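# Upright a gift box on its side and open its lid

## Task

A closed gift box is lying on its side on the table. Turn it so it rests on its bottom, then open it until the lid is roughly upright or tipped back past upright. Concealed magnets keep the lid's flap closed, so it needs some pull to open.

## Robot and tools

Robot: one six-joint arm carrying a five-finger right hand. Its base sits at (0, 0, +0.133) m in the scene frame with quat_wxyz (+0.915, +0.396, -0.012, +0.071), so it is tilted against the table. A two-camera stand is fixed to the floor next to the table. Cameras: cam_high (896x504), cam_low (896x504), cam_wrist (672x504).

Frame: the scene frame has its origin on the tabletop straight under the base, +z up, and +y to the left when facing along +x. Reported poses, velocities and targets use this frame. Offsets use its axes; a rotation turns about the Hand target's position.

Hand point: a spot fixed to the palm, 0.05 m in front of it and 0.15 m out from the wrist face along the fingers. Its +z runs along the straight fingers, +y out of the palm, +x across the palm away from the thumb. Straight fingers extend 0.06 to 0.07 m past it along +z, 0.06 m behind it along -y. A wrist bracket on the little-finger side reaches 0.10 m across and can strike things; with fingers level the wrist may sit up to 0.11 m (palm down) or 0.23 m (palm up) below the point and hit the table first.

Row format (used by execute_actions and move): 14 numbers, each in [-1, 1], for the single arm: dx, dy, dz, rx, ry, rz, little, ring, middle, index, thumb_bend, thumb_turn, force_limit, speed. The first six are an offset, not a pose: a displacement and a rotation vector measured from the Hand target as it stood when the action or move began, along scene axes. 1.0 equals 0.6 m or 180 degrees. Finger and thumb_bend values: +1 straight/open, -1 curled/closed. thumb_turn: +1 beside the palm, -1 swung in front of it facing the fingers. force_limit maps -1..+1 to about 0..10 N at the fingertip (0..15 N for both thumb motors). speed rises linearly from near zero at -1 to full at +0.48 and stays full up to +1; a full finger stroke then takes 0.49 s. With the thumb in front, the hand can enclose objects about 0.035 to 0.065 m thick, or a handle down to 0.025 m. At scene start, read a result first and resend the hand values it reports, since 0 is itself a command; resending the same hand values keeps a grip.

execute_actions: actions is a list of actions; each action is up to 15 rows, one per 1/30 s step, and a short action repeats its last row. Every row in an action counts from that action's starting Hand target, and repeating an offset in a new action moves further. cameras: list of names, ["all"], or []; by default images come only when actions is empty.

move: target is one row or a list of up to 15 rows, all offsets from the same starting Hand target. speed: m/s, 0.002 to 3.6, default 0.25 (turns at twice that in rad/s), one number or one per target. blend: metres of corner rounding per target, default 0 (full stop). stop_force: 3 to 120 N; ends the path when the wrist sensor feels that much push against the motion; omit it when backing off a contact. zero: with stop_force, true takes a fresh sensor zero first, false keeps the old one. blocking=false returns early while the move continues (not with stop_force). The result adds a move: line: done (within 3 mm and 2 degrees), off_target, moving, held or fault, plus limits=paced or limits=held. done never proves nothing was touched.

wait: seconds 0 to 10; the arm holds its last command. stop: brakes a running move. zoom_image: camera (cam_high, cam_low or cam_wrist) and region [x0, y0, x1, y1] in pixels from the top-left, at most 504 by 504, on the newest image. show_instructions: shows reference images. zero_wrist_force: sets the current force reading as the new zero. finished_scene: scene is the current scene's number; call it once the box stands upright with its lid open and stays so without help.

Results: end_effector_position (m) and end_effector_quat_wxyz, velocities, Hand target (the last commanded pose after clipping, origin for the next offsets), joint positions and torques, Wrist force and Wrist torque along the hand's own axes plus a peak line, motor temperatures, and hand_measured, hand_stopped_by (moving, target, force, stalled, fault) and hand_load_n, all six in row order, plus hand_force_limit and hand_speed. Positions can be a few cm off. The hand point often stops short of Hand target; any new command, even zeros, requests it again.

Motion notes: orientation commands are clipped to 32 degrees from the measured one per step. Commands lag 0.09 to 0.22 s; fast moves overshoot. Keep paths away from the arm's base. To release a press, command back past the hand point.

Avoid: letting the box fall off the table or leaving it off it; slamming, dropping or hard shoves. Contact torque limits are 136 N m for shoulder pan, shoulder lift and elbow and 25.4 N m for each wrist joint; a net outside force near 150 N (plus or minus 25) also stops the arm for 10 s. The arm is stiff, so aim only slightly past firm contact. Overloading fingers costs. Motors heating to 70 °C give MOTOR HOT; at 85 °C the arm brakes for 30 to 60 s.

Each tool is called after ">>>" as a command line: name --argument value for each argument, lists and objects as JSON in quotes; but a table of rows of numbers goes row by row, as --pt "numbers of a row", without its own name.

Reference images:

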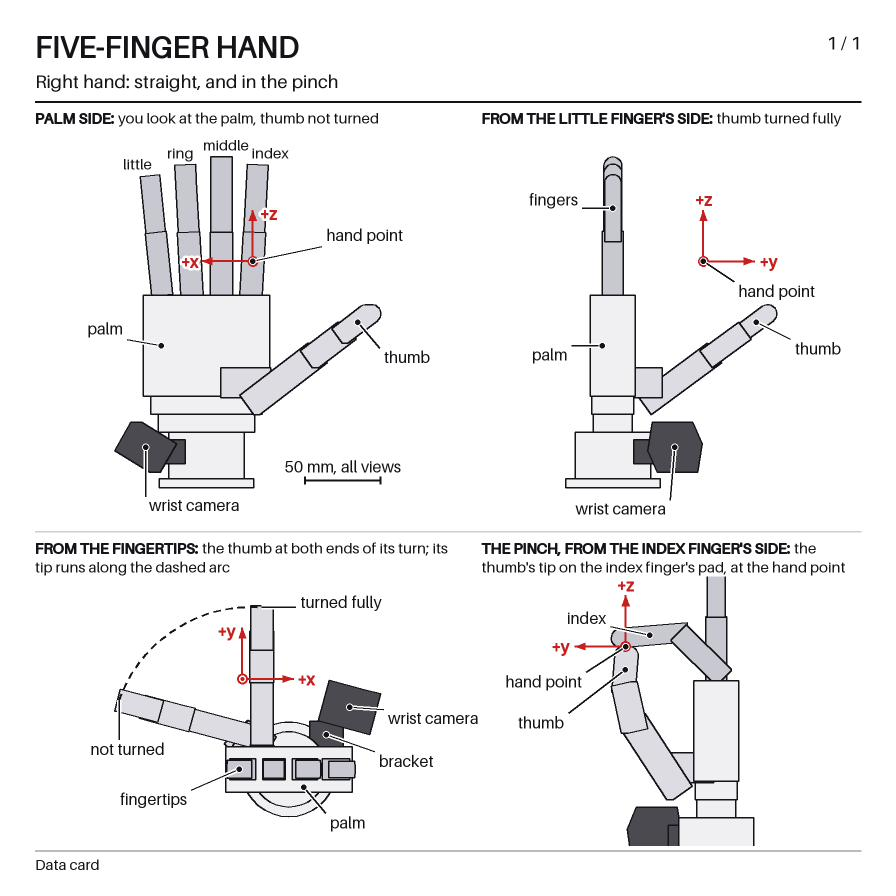

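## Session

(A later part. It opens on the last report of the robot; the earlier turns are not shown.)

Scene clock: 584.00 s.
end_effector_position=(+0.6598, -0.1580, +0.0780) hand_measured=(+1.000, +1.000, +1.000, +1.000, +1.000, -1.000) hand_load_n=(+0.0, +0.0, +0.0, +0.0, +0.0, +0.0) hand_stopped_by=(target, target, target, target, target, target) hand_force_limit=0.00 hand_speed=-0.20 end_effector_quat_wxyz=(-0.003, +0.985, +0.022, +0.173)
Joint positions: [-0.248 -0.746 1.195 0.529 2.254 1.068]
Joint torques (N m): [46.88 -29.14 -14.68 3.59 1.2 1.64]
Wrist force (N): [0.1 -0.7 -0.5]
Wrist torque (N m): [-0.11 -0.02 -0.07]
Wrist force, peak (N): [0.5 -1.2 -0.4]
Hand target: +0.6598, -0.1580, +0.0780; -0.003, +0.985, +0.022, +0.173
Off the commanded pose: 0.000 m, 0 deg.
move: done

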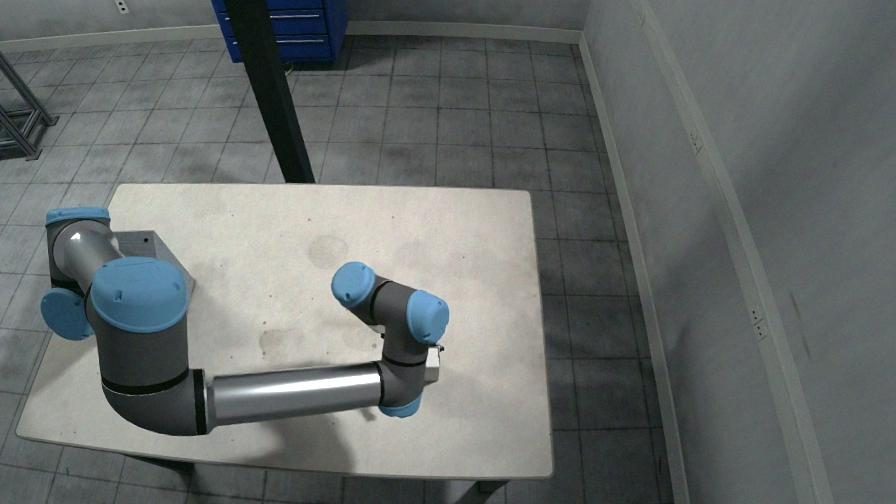

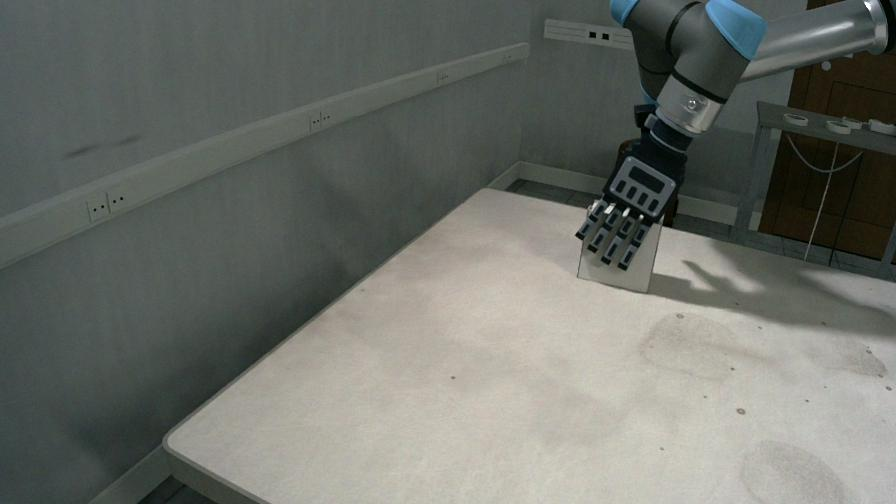

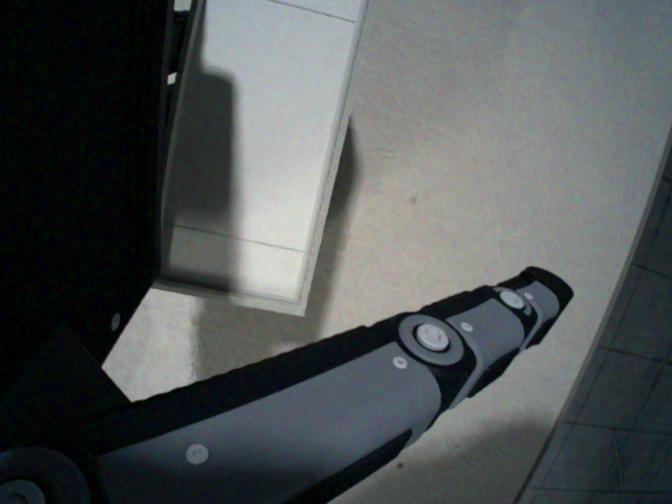

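>>> move --target '[0, 0, 0, 0, 0, 0, 1, 1, 1, 1, -0.5, -1, 0.0, -0.85]' --speed 0.1 --cameras '["all"]'

>>> zoom_image --camera "cam_wrist" --region '[100, 0, 500, 380]'

>>> zoom_image --camera "cam_low" --region '[550, 120, 750, 330]'

Scene clock: 595.73 s.
end_effector_position=(+0.6598, -0.1580, +0.0780) hand_measured=(+1.000, +1.000, +1.000, +1.000, +0.002, -1.000) hand_load_n=(+0.0, +0.0, +0.5, +0.5, +8.5, +0.5) hand_stopped_by=(target, target, target, target, force, target) hand_force_limit=0.00 hand_speed=-0.85 end_effector_quat_wxyz=(-0.003, +0.985, +0.022, +0.173)
Joint positions: [-0.248 -0.746 1.195 0.529 2.254 1.068]
Joint torques (N m): [47.37 -29.89 -14.63 3.26 0.86 1.24]
Wrist force (N): [0.6 -1.0 -0.4]
Wrist torque (N m): [-0.17 -0.10 -0.05]
Wrist force, peak (N): [0.5 -1.4 -0.2]
Hand target: +0.6598, -0.1580, +0.0780; -0.003, +0.985, +0.022, +0.173
Off the commanded pose: 0.000 m, 0 deg.
move: done

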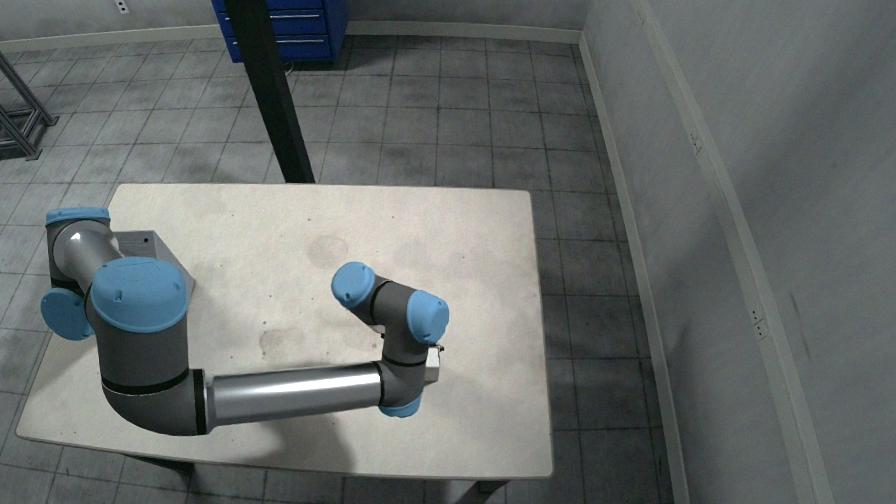

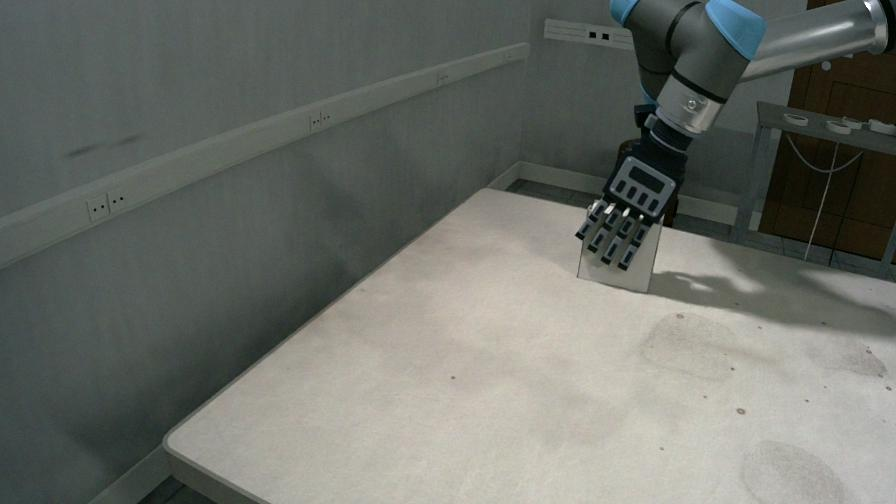

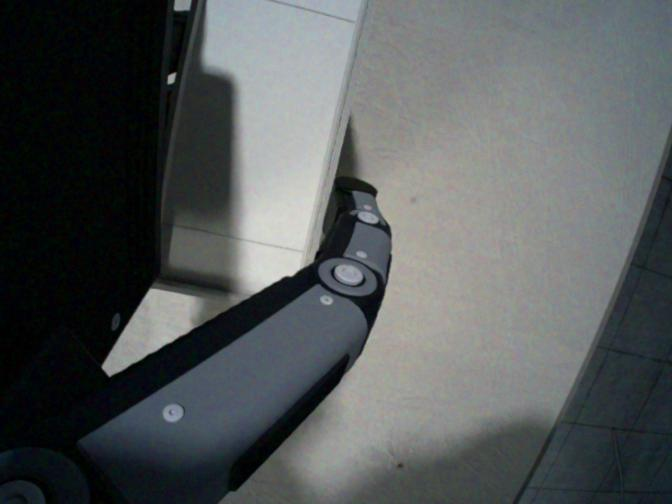

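Scaled by 1.260 from the camera's 672x504 image, which has a finer 960x720 frame.

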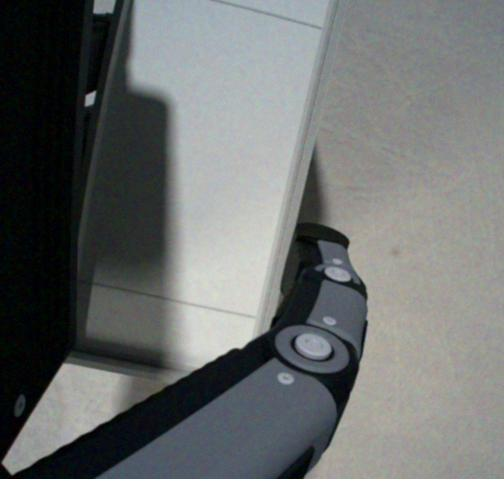

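Scaled by 2.400 from the camera's 896x504 image, which has a finer 1280x720 frame.

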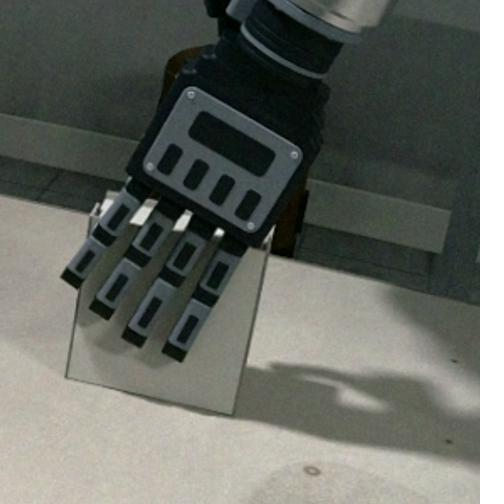

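>>> zero_wrist_force

>>> move --target '[0, 0, 0.0667, 0, 0, 0, 1, 1, 1, 1, -0.5, -1, 0.0, -0.85]' --speed 0.06 --cameras '["all"]'

>>> zoom_image --camera "cam_low" --region '[550, 120, 750, 330]'

Wrist force sensor zeroed.

Scene clock: 601.23 s.
end_effector_position=(+0.6598, -0.1581, +0.1181) hand_measured=(+1.000, +1.000, +1.000, +1.000, +0.002, -1.000) hand_load_n=(+0.0, +0.0, +0.0, +0.5, +8.5, +0.5) hand_stopped_by=(target, target, target, target, force, target) hand_force_limit=0.00 hand_speed=-0.85 end_effector_quat_wxyz=(-0.003, +0.985, +0.021, +0.173)
Joint positions: [-0.198 -0.76 1.152 0.621 2.281 1.122]
Joint torques (N m): [33.72 -29.42 -2.02 -1.47 -2.02 -1.16]
Wrist force (N, zeroed by zero_wrist_force): [-0.5 0.0 0.4]
Wrist torque (N m, zeroed by zero_wrist_force): [-0.03 0.05 -0.03]
Wrist force, peak (N, zeroed by zero_wrist_force): [-1.0 0.2 1.6]
Hand target: +0.6598, -0.1580, +0.1180; -0.003, +0.985, +0.022, +0.173
Off the commanded pose: 0.000 m, 0 deg.
move: done

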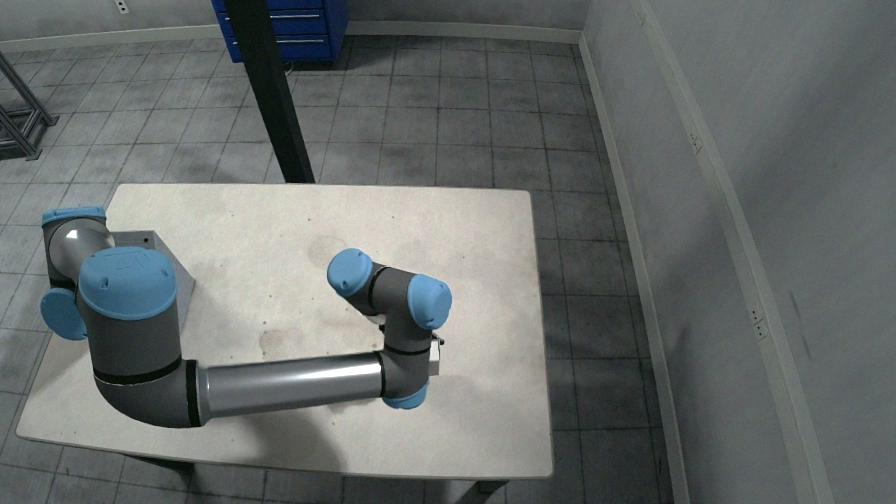

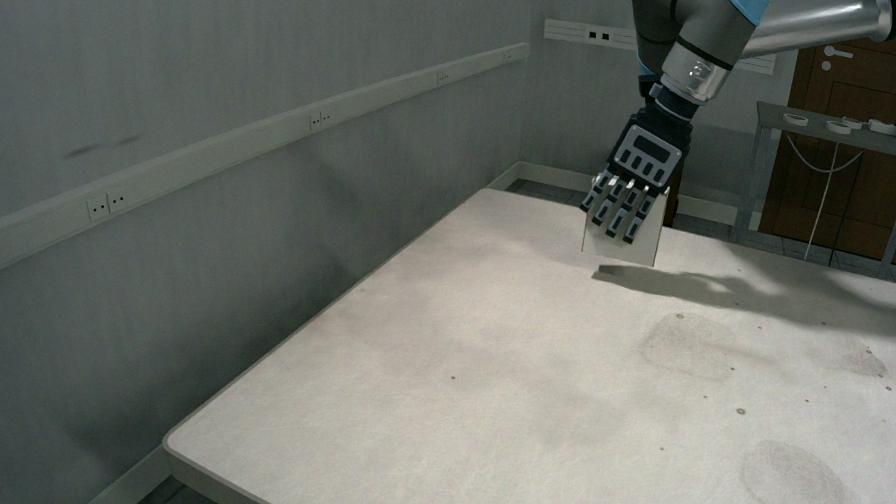

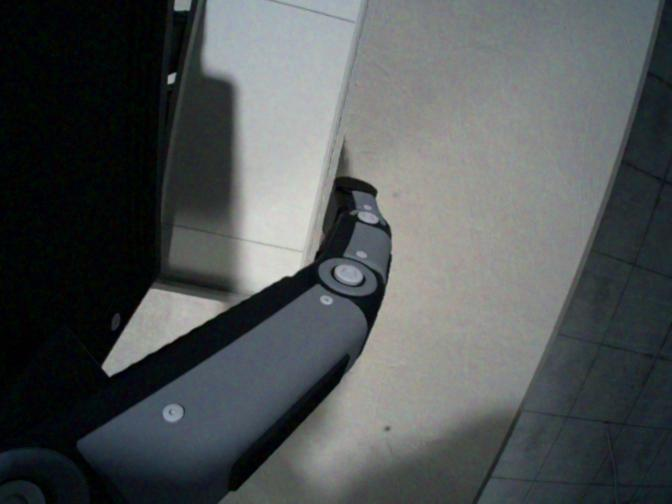

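Scaled by 2.400 from the camera's 896x504 image, which has a finer 1280x720 frame.

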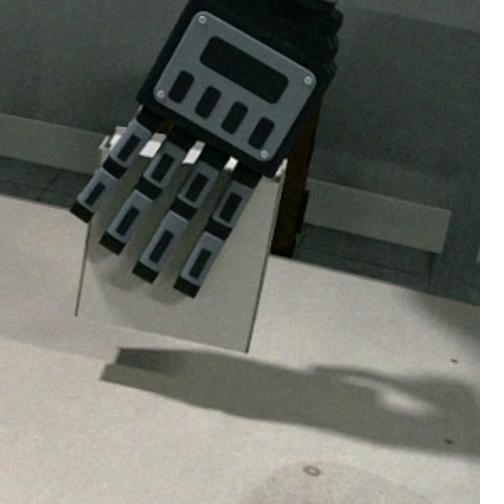

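>>> move --target '[-0.1163, 0.1533, 0.0533, 0.2881, -0.4313, -0.5284, 1, 1, 1, 1, -0.5, -1, 0.0, -0.85]' --speed 0.3 --cameras '["all"]'

>>> zoom_image --camera "cam_low" --region '[550, 100, 850, 330]'

>>> zoom_image --camera "cam_high" --region '[280, 230, 480, 400]'

Scene clock: 683.63 s.
end_effector_position=(+0.5900, -0.0659, +0.1500) hand_measured=(+1.000, +1.000, +1.000, +1.000, +0.002, -1.000) hand_load_n=(+0.0, +0.0, +0.0, +0.0, +7.0, -1.0) hand_stopped_by=(target, target, target, target, force, target) hand_force_limit=0.00 hand_speed=-0.85 end_effector_quat_wxyz=(+0.228, -0.311, +0.697, -0.605)
Joint positions: [-0.115 -0.92 2.244 -1.888 2.237 2.144]
Joint torques (N m): [20.68 -27.1 -9.12 -3.3 -2 0.9]
Wrist force (N, zeroed by zero_wrist_force): [-0.9 1.3 0.2]
Wrist torque (N m, zeroed by zero_wrist_force): [0.21 0.26 0.20]
Wrist force, peak (N, zeroed by zero_wrist_force): [-0.9 1.9 -0.2]
Hand target: +0.5900, -0.0660, +0.1500; +0.228, -0.311, +0.697, -0.605
Off the commanded pose: 0.000 m, 0 deg.
move: done

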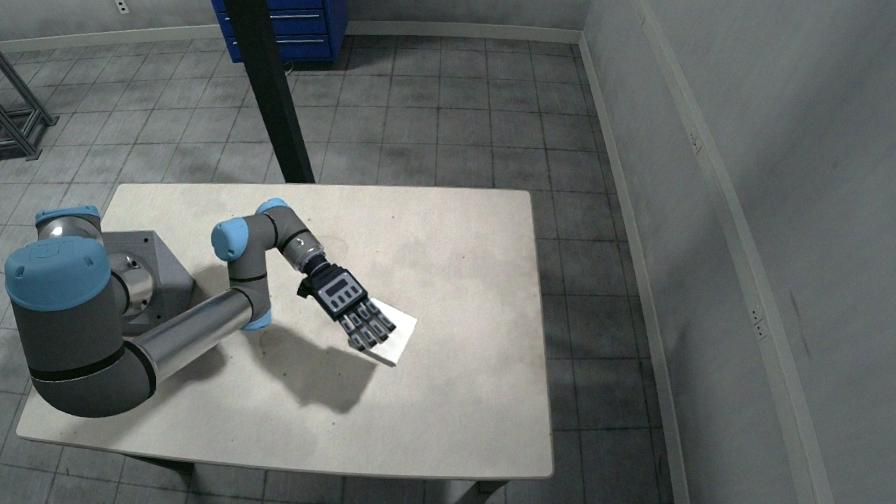

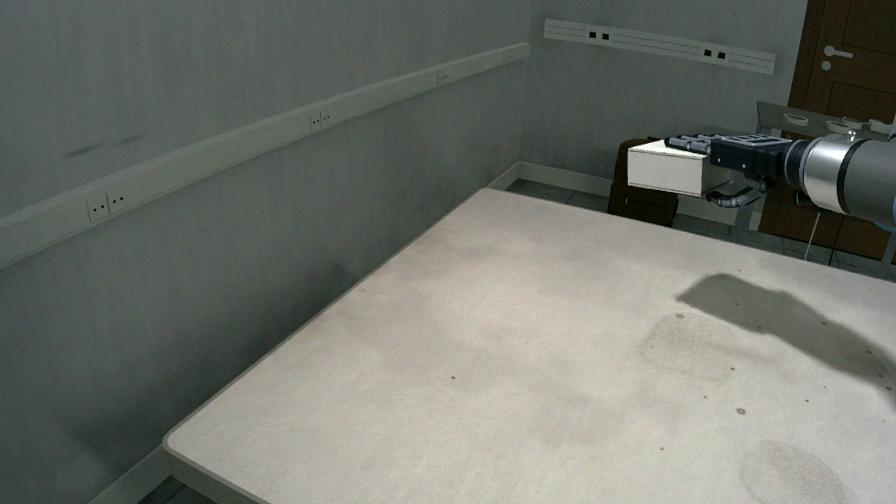

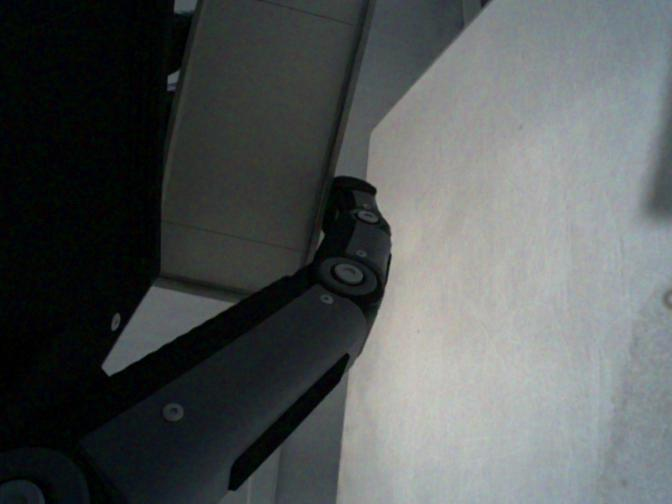

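Scaled by 1.680 from the camera's 896x504 image, which has a finer 1280x720 frame.

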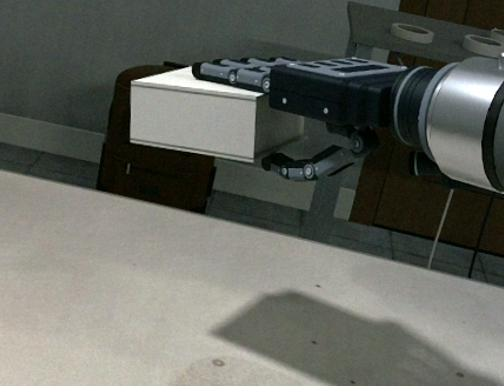

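Scaled by 2.520 from the camera's 896x504 image, which has a finer 1280x720 frame.

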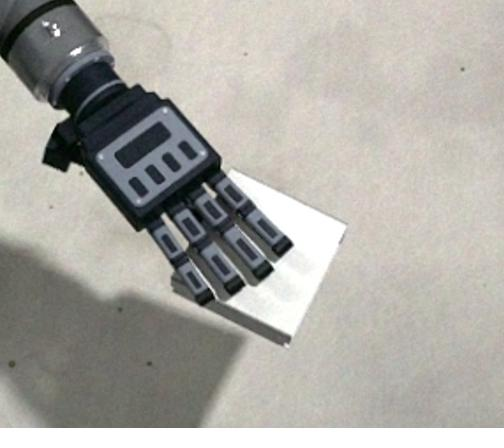

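>>> move --target '[0, 0, -0.1583, 0, 0, 0, 1, 1, 1, 1, -0.5, -1, 0.0, -0.85]' --speed 0.15 --cameras '["all"]'

>>> zoom_image --camera "cam_low" --region '[550, 150, 850, 380]'

Scene clock: 690.77 s.
end_effector_position=(+0.5901, -0.0661, +0.0551) hand_measured=(+1.000, +1.000, +1.000, +1.000, +0.002, -1.000) hand_load_n=(+0.0, +0.0, +0.0, +0.0, +7.0, -0.5) hand_stopped_by=(target, target, target, target, force, target) hand_force_limit=0.00 hand_speed=-0.85 end_effector_quat_wxyz=(+0.228, -0.311, +0.697, -0.605)
Joint positions: [-0.287 -0.741 2.24 -2.004 2.088 2.25]
Joint torques (N m): [26.78 -23.4 7.66 1.05 -0.9 -0.89]
Wrist force (N, zeroed by zero_wrist_force): [-1.2 1.1 0.3]
Wrist torque (N m, zeroed by zero_wrist_force): [0.25 0.27 0.21]
Wrist force, peak (N, zeroed by zero_wrist_force): [-0.9 3.0 0.5]
Hand target: +0.5900, -0.0660, +0.0550; +0.228, -0.311, +0.697, -0.605
Off the commanded pose: 0.000 m, 0 deg.
move: done

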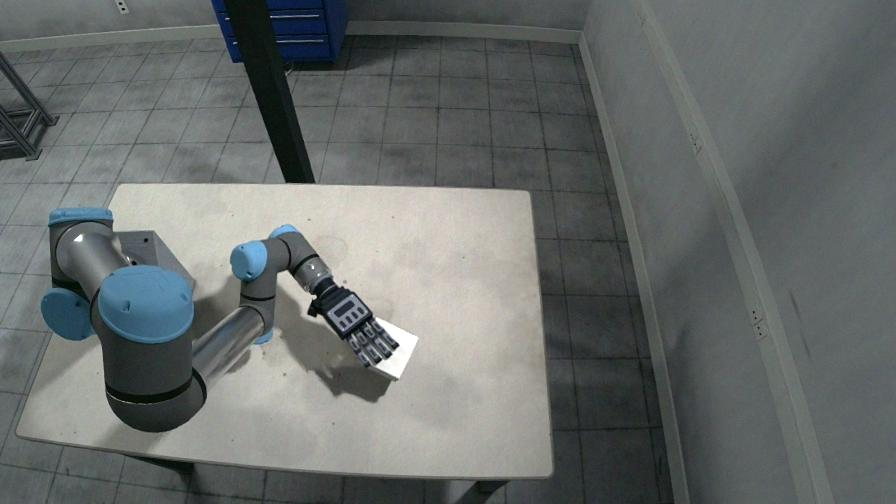

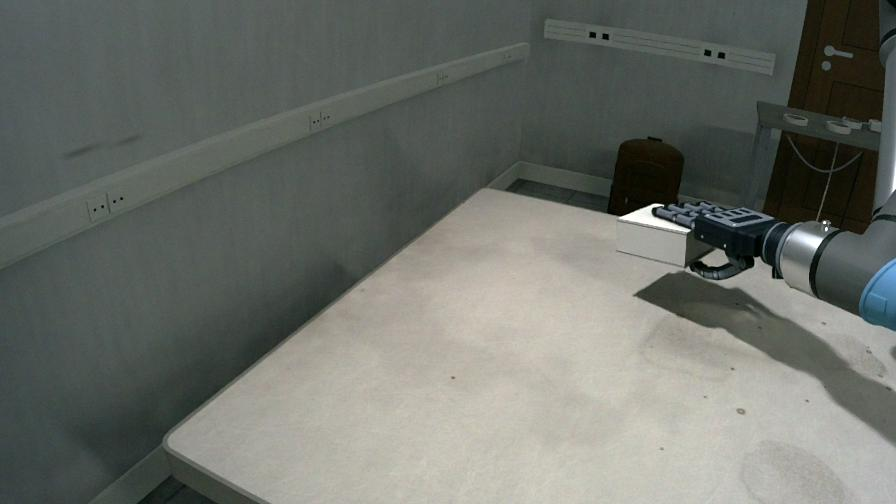

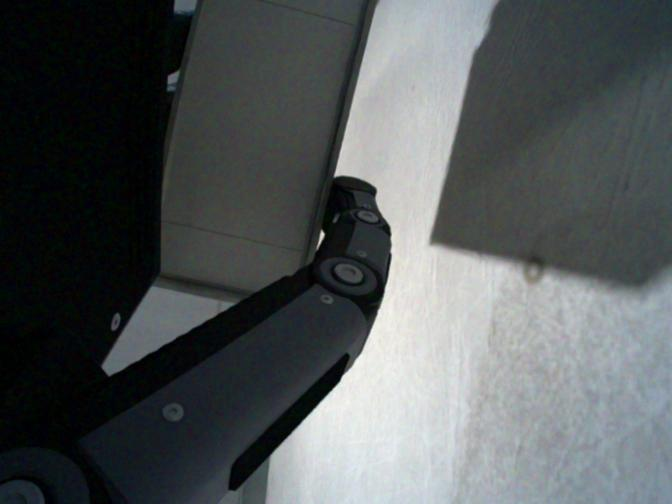

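Scaled by 1.680 from the camera's 896x504 image, which has a finer 1280x720 frame.

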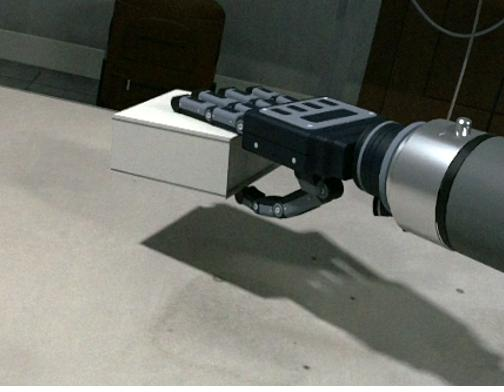

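>>> move --target '[0, 0, -0.0667, 0, 0, 0, 1, 1, 1, 1, -0.5, -1, 0.0, -0.85]' --speed 0.025 --stop_force 3 --cameras '["all"]'

>>> zoom_image --camera "cam_low" --region '[580, 180, 780, 330]'

Scene clock: 697.73 s.
end_effector_position=(+0.5900, -0.0660, +0.0150) hand_measured=(+1.000, +1.000, +1.000, +1.000, +0.002, -1.000) hand_load_n=(+0.0, +0.0, +0.0, +0.0, +7.0, -0.5) hand_stopped_by=(target, target, target, target, force, target) hand_force_limit=0.00 hand_speed=-0.85 end_effector_quat_wxyz=(+0.228, -0.311, +0.697, -0.605)
Joint positions: [-0.361 -0.662 2.221 -2.046 2.023 2.289]
Joint torques (N m): [38.94 -36.19 10.31 1.22 0.18 -1.33]
Wrist force (N, zeroed by zero_wrist_force): [-0.5 0.7 0.5]
Wrist torque (N m, zeroed by zero_wrist_force): [0.17 0.15 0.14]
Wrist force, peak (N, zeroed by zero_wrist_force): [-1.0 1.8 0.4]
Hand target: +0.5900, -0.0660, +0.0150; +0.228, -0.311, +0.697, -0.605
Off the commanded pose: 0.000 m, 0 deg.
move: done

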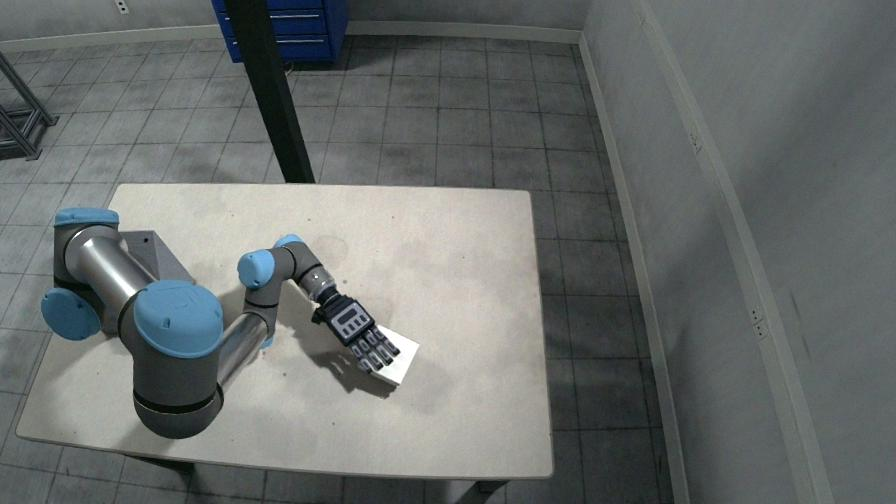

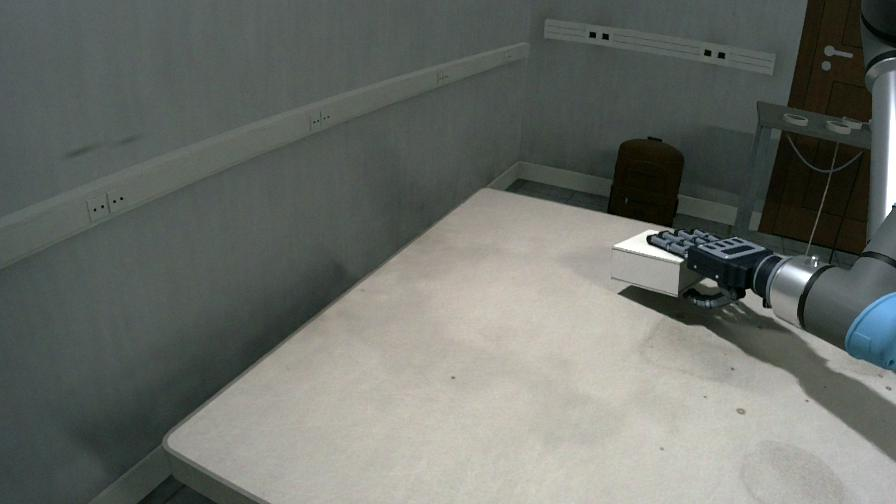

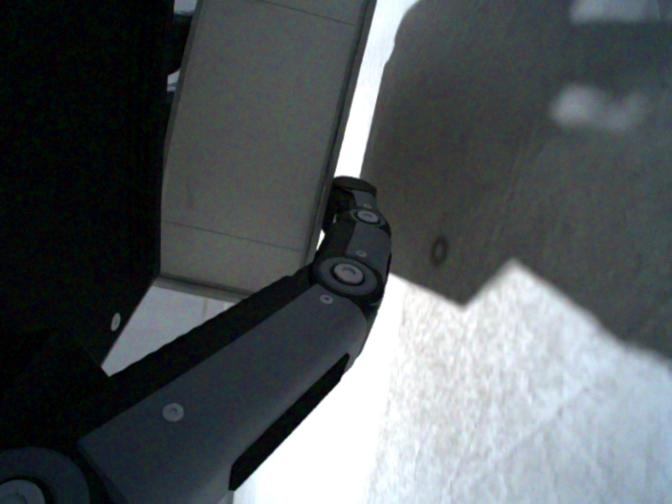

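Scaled by 2.520 from the camera's 896x504 image, which has a finer 1280x720 frame.

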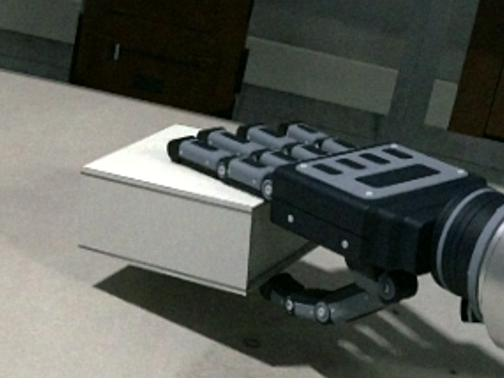

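>>> move --target '[0, 0, -0.0417, 0, 0, 0, 1, 1, 1, 1, -0.5, -1, 0.0, -0.85]' --speed 0.015 --stop_force 3 --cameras '["all"]'

>>> zoom_image --camera "cam_low" --region '[580, 190, 780, 340]'

Scene clock: 703.27 s.
end_effector_position=(+0.5900, -0.0660, -0.0060) hand_measured=(+1.000, +1.000, +1.000, +1.000, +0.002, -1.000) hand_load_n=(+0.0, +0.0, +0.0, +0.0, +7.0, -1.0) hand_stopped_by=(target, target, target, target, force, target) hand_force_limit=0.00 hand_speed=-0.85 end_effector_quat_wxyz=(+0.228, -0.311, +0.697, -0.605)
Joint positions: [-0.399 -0.62 2.207 -2.065 1.99 2.309]
Joint torques (N m): [37.62 -35.2 11.49 1.6 -0.59 -1.36]
Wrist force (N, zeroed by zero_wrist_force): [-1.0 -1.0 0.5]
Wrist torque (N m, zeroed by zero_wrist_force): [0.37 0.23 0.05]
Wrist force, peak (N, zeroed by zero_wrist_force): [-1.7 -3.1 -1.1]
Hand target: +0.5900, -0.0660, -0.0060; +0.228, -0.311, +0.697, -0.605 (not the last commanded pose)
Off the commanded pose: 0.004 m, 0 deg.
move: contact

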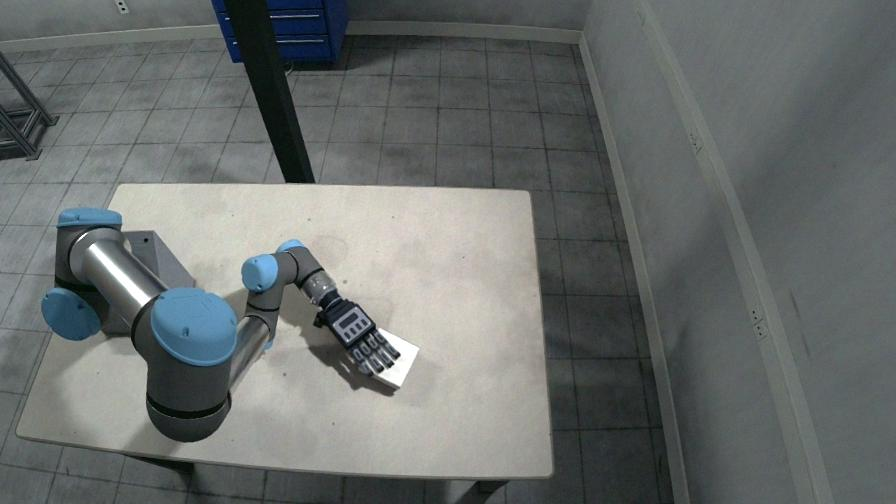

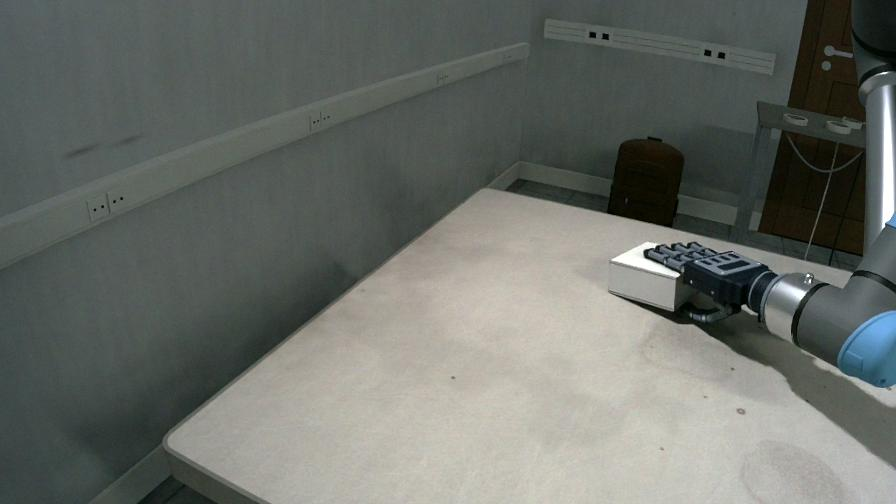

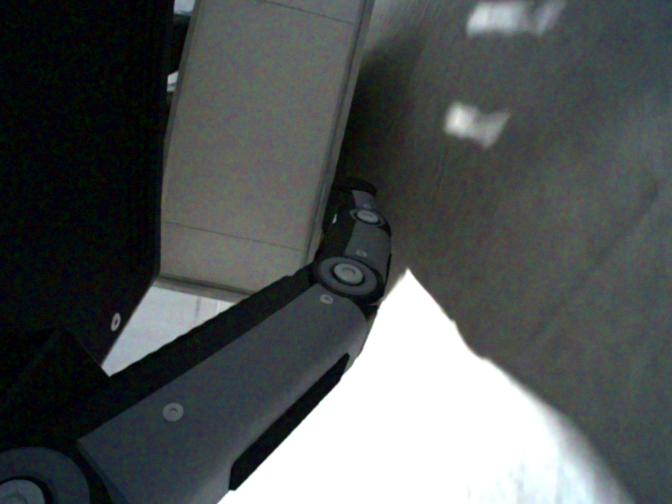

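Scaled by 2.520 from the camera's 896x504 image, which has a finer 1280x720 frame.

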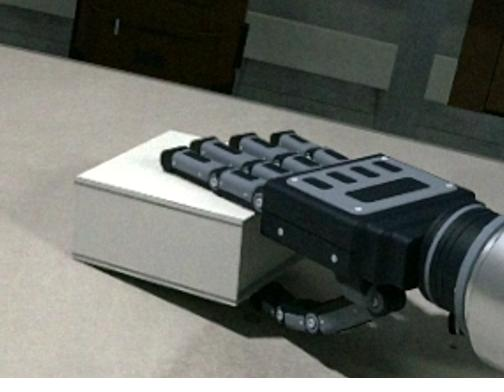

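>>> move --target '[0, 0, 0, 0, 0, 0, 1, 1, 1, 1, 0.1, -1, 0.0, -0.9]' --speed 0.1 --cameras '["all"]'

>>> zoom_image --camera "cam_low" --region '[580, 190, 780, 340]'

>>> zoom_image --camera "cam_wrist" --region '[100, 0, 500, 380]'

Scene clock: 712.07 s.
end_effector_position=(+0.5900, -0.0660, -0.0060) hand_measured=(+1.000, +1.000, +1.000, +1.000, +0.100, -1.000) hand_load_n=(+0.0, +0.0, +0.0, +0.0, +0.0, +0.0) hand_stopped_by=(target, target, target, target, target, target) hand_force_limit=0.00 hand_speed=-0.90 end_effector_quat_wxyz=(+0.228, -0.311, +0.697, -0.605)
Joint positions: [-0.399 -0.62 2.207 -2.065 1.99 2.309]
Joint torques (N m): [38.57 -35.4 10.91 0.93 -2.46 -1.28]
Wrist force (N, zeroed by zero_wrist_force): [-0.7 0.6 0.5]
Wrist torque (N m, zeroed by zero_wrist_force): [0.21 0.20 0.12]
Wrist force, peak (N, zeroed by zero_wrist_force): [-1.3 -1.7 0.4]
Hand target: +0.5900, -0.0660, -0.0060; +0.228, -0.311, +0.697, -0.605
Off the commanded pose: 0.000 m, 0 deg.
move: done

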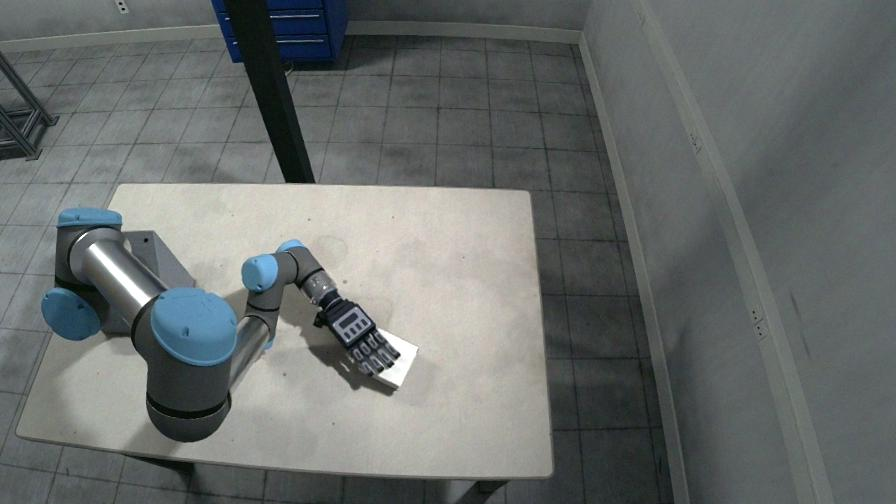

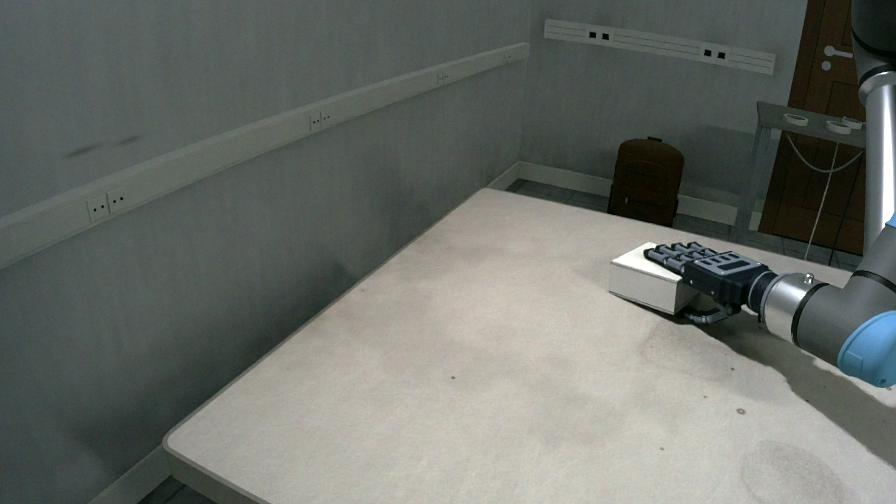

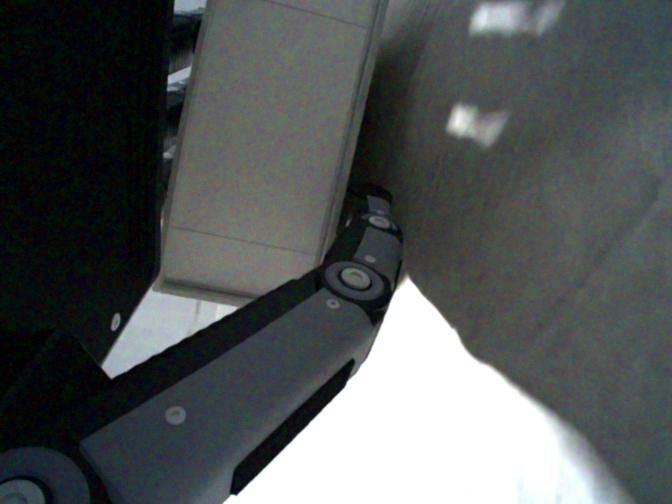

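Scaled by 2.520 from the camera's 896x504 image, which has a finer 1280x720 frame.

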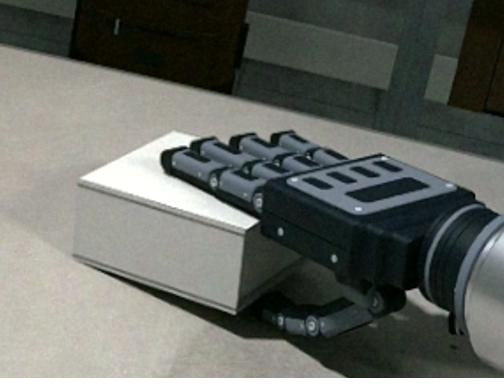

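Scaled by 1.260 from the camera's 672x504 image, which has a finer 960x720 frame.

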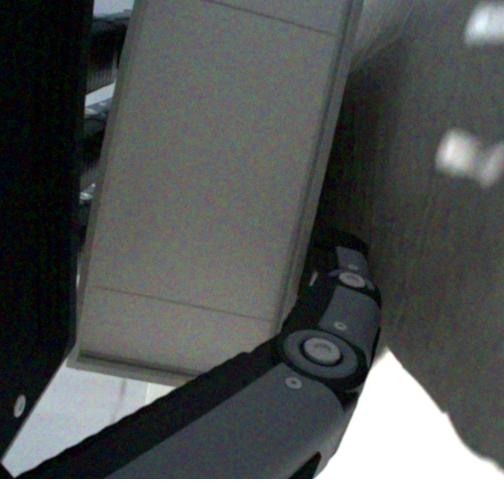

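>>> move --target '[-0.0469, 0.0474, 0.0, 0, 0, 0, 1, 1, 1, 1, 0.1, -1, 0.0, -0.9]' --speed 0.02 --cameras '["all"]'

>>> zoom_image --camera "cam_low" --region '[580, 190, 780, 340]'

Scene clock: 719.67 s.
end_effector_position=(+0.5618, -0.0375, -0.0060) hand_measured=(+1.000, +1.000, +1.000, +1.000, +0.100, -1.000) hand_load_n=(+0.0, +0.0, +0.0, +0.0, +0.5, +0.0) hand_stopped_by=(target, target, target, target, target, target) hand_force_limit=0.00 hand_speed=-0.90 end_effector_quat_wxyz=(+0.228, -0.311, +0.697, -0.605)
Joint positions: [-0.365 -0.549 2.249 -2.185 2.019 2.292]
Joint torques (N m): [26.86 -36.43 0.95 0.88 -1.35 -0.58]
Wrist force (N, zeroed by zero_wrist_force): [-1.1 0.9 0.2]
Wrist torque (N m, zeroed by zero_wrist_force): [0.22 0.27 0.21]
Wrist force, peak (N, zeroed by zero_wrist_force): [-1.1 1.2 0.3]
Hand target: +0.5619, -0.0376, -0.0060; +0.228, -0.311, +0.697, -0.605
Off the commanded pose: 0.000 m, 0 deg.
move: done

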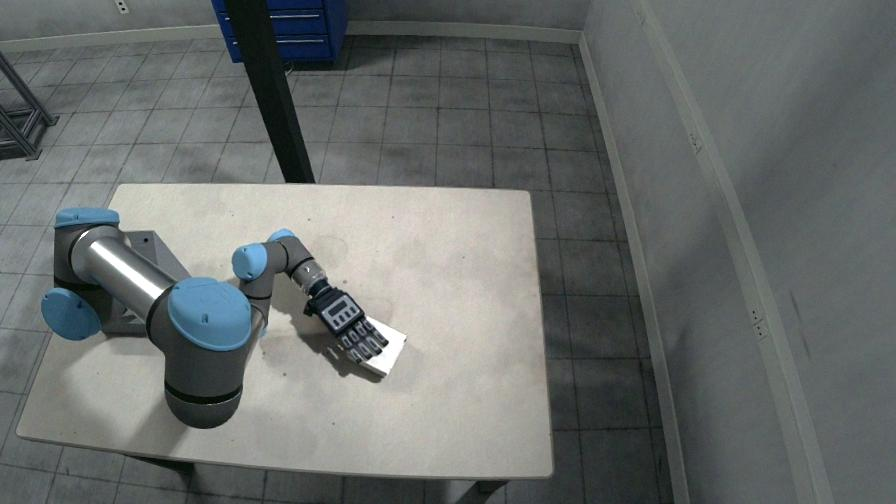

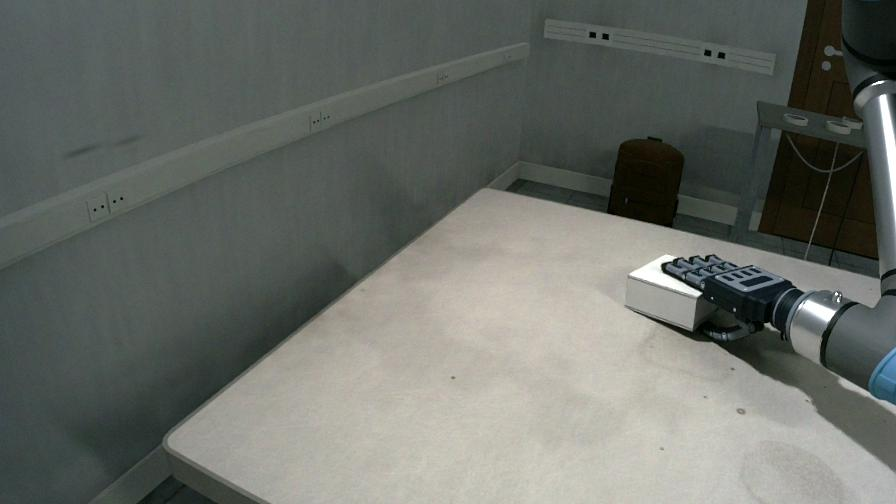

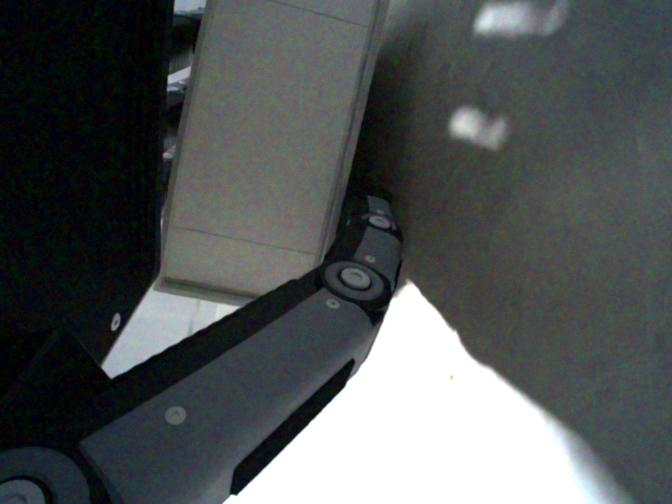

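Scaled by 2.520 from the camera's 896x504 image, which has a finer 1280x720 frame.

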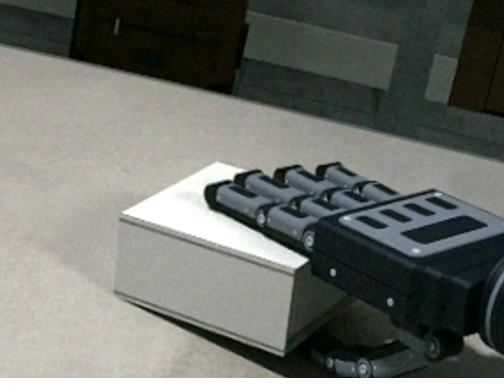

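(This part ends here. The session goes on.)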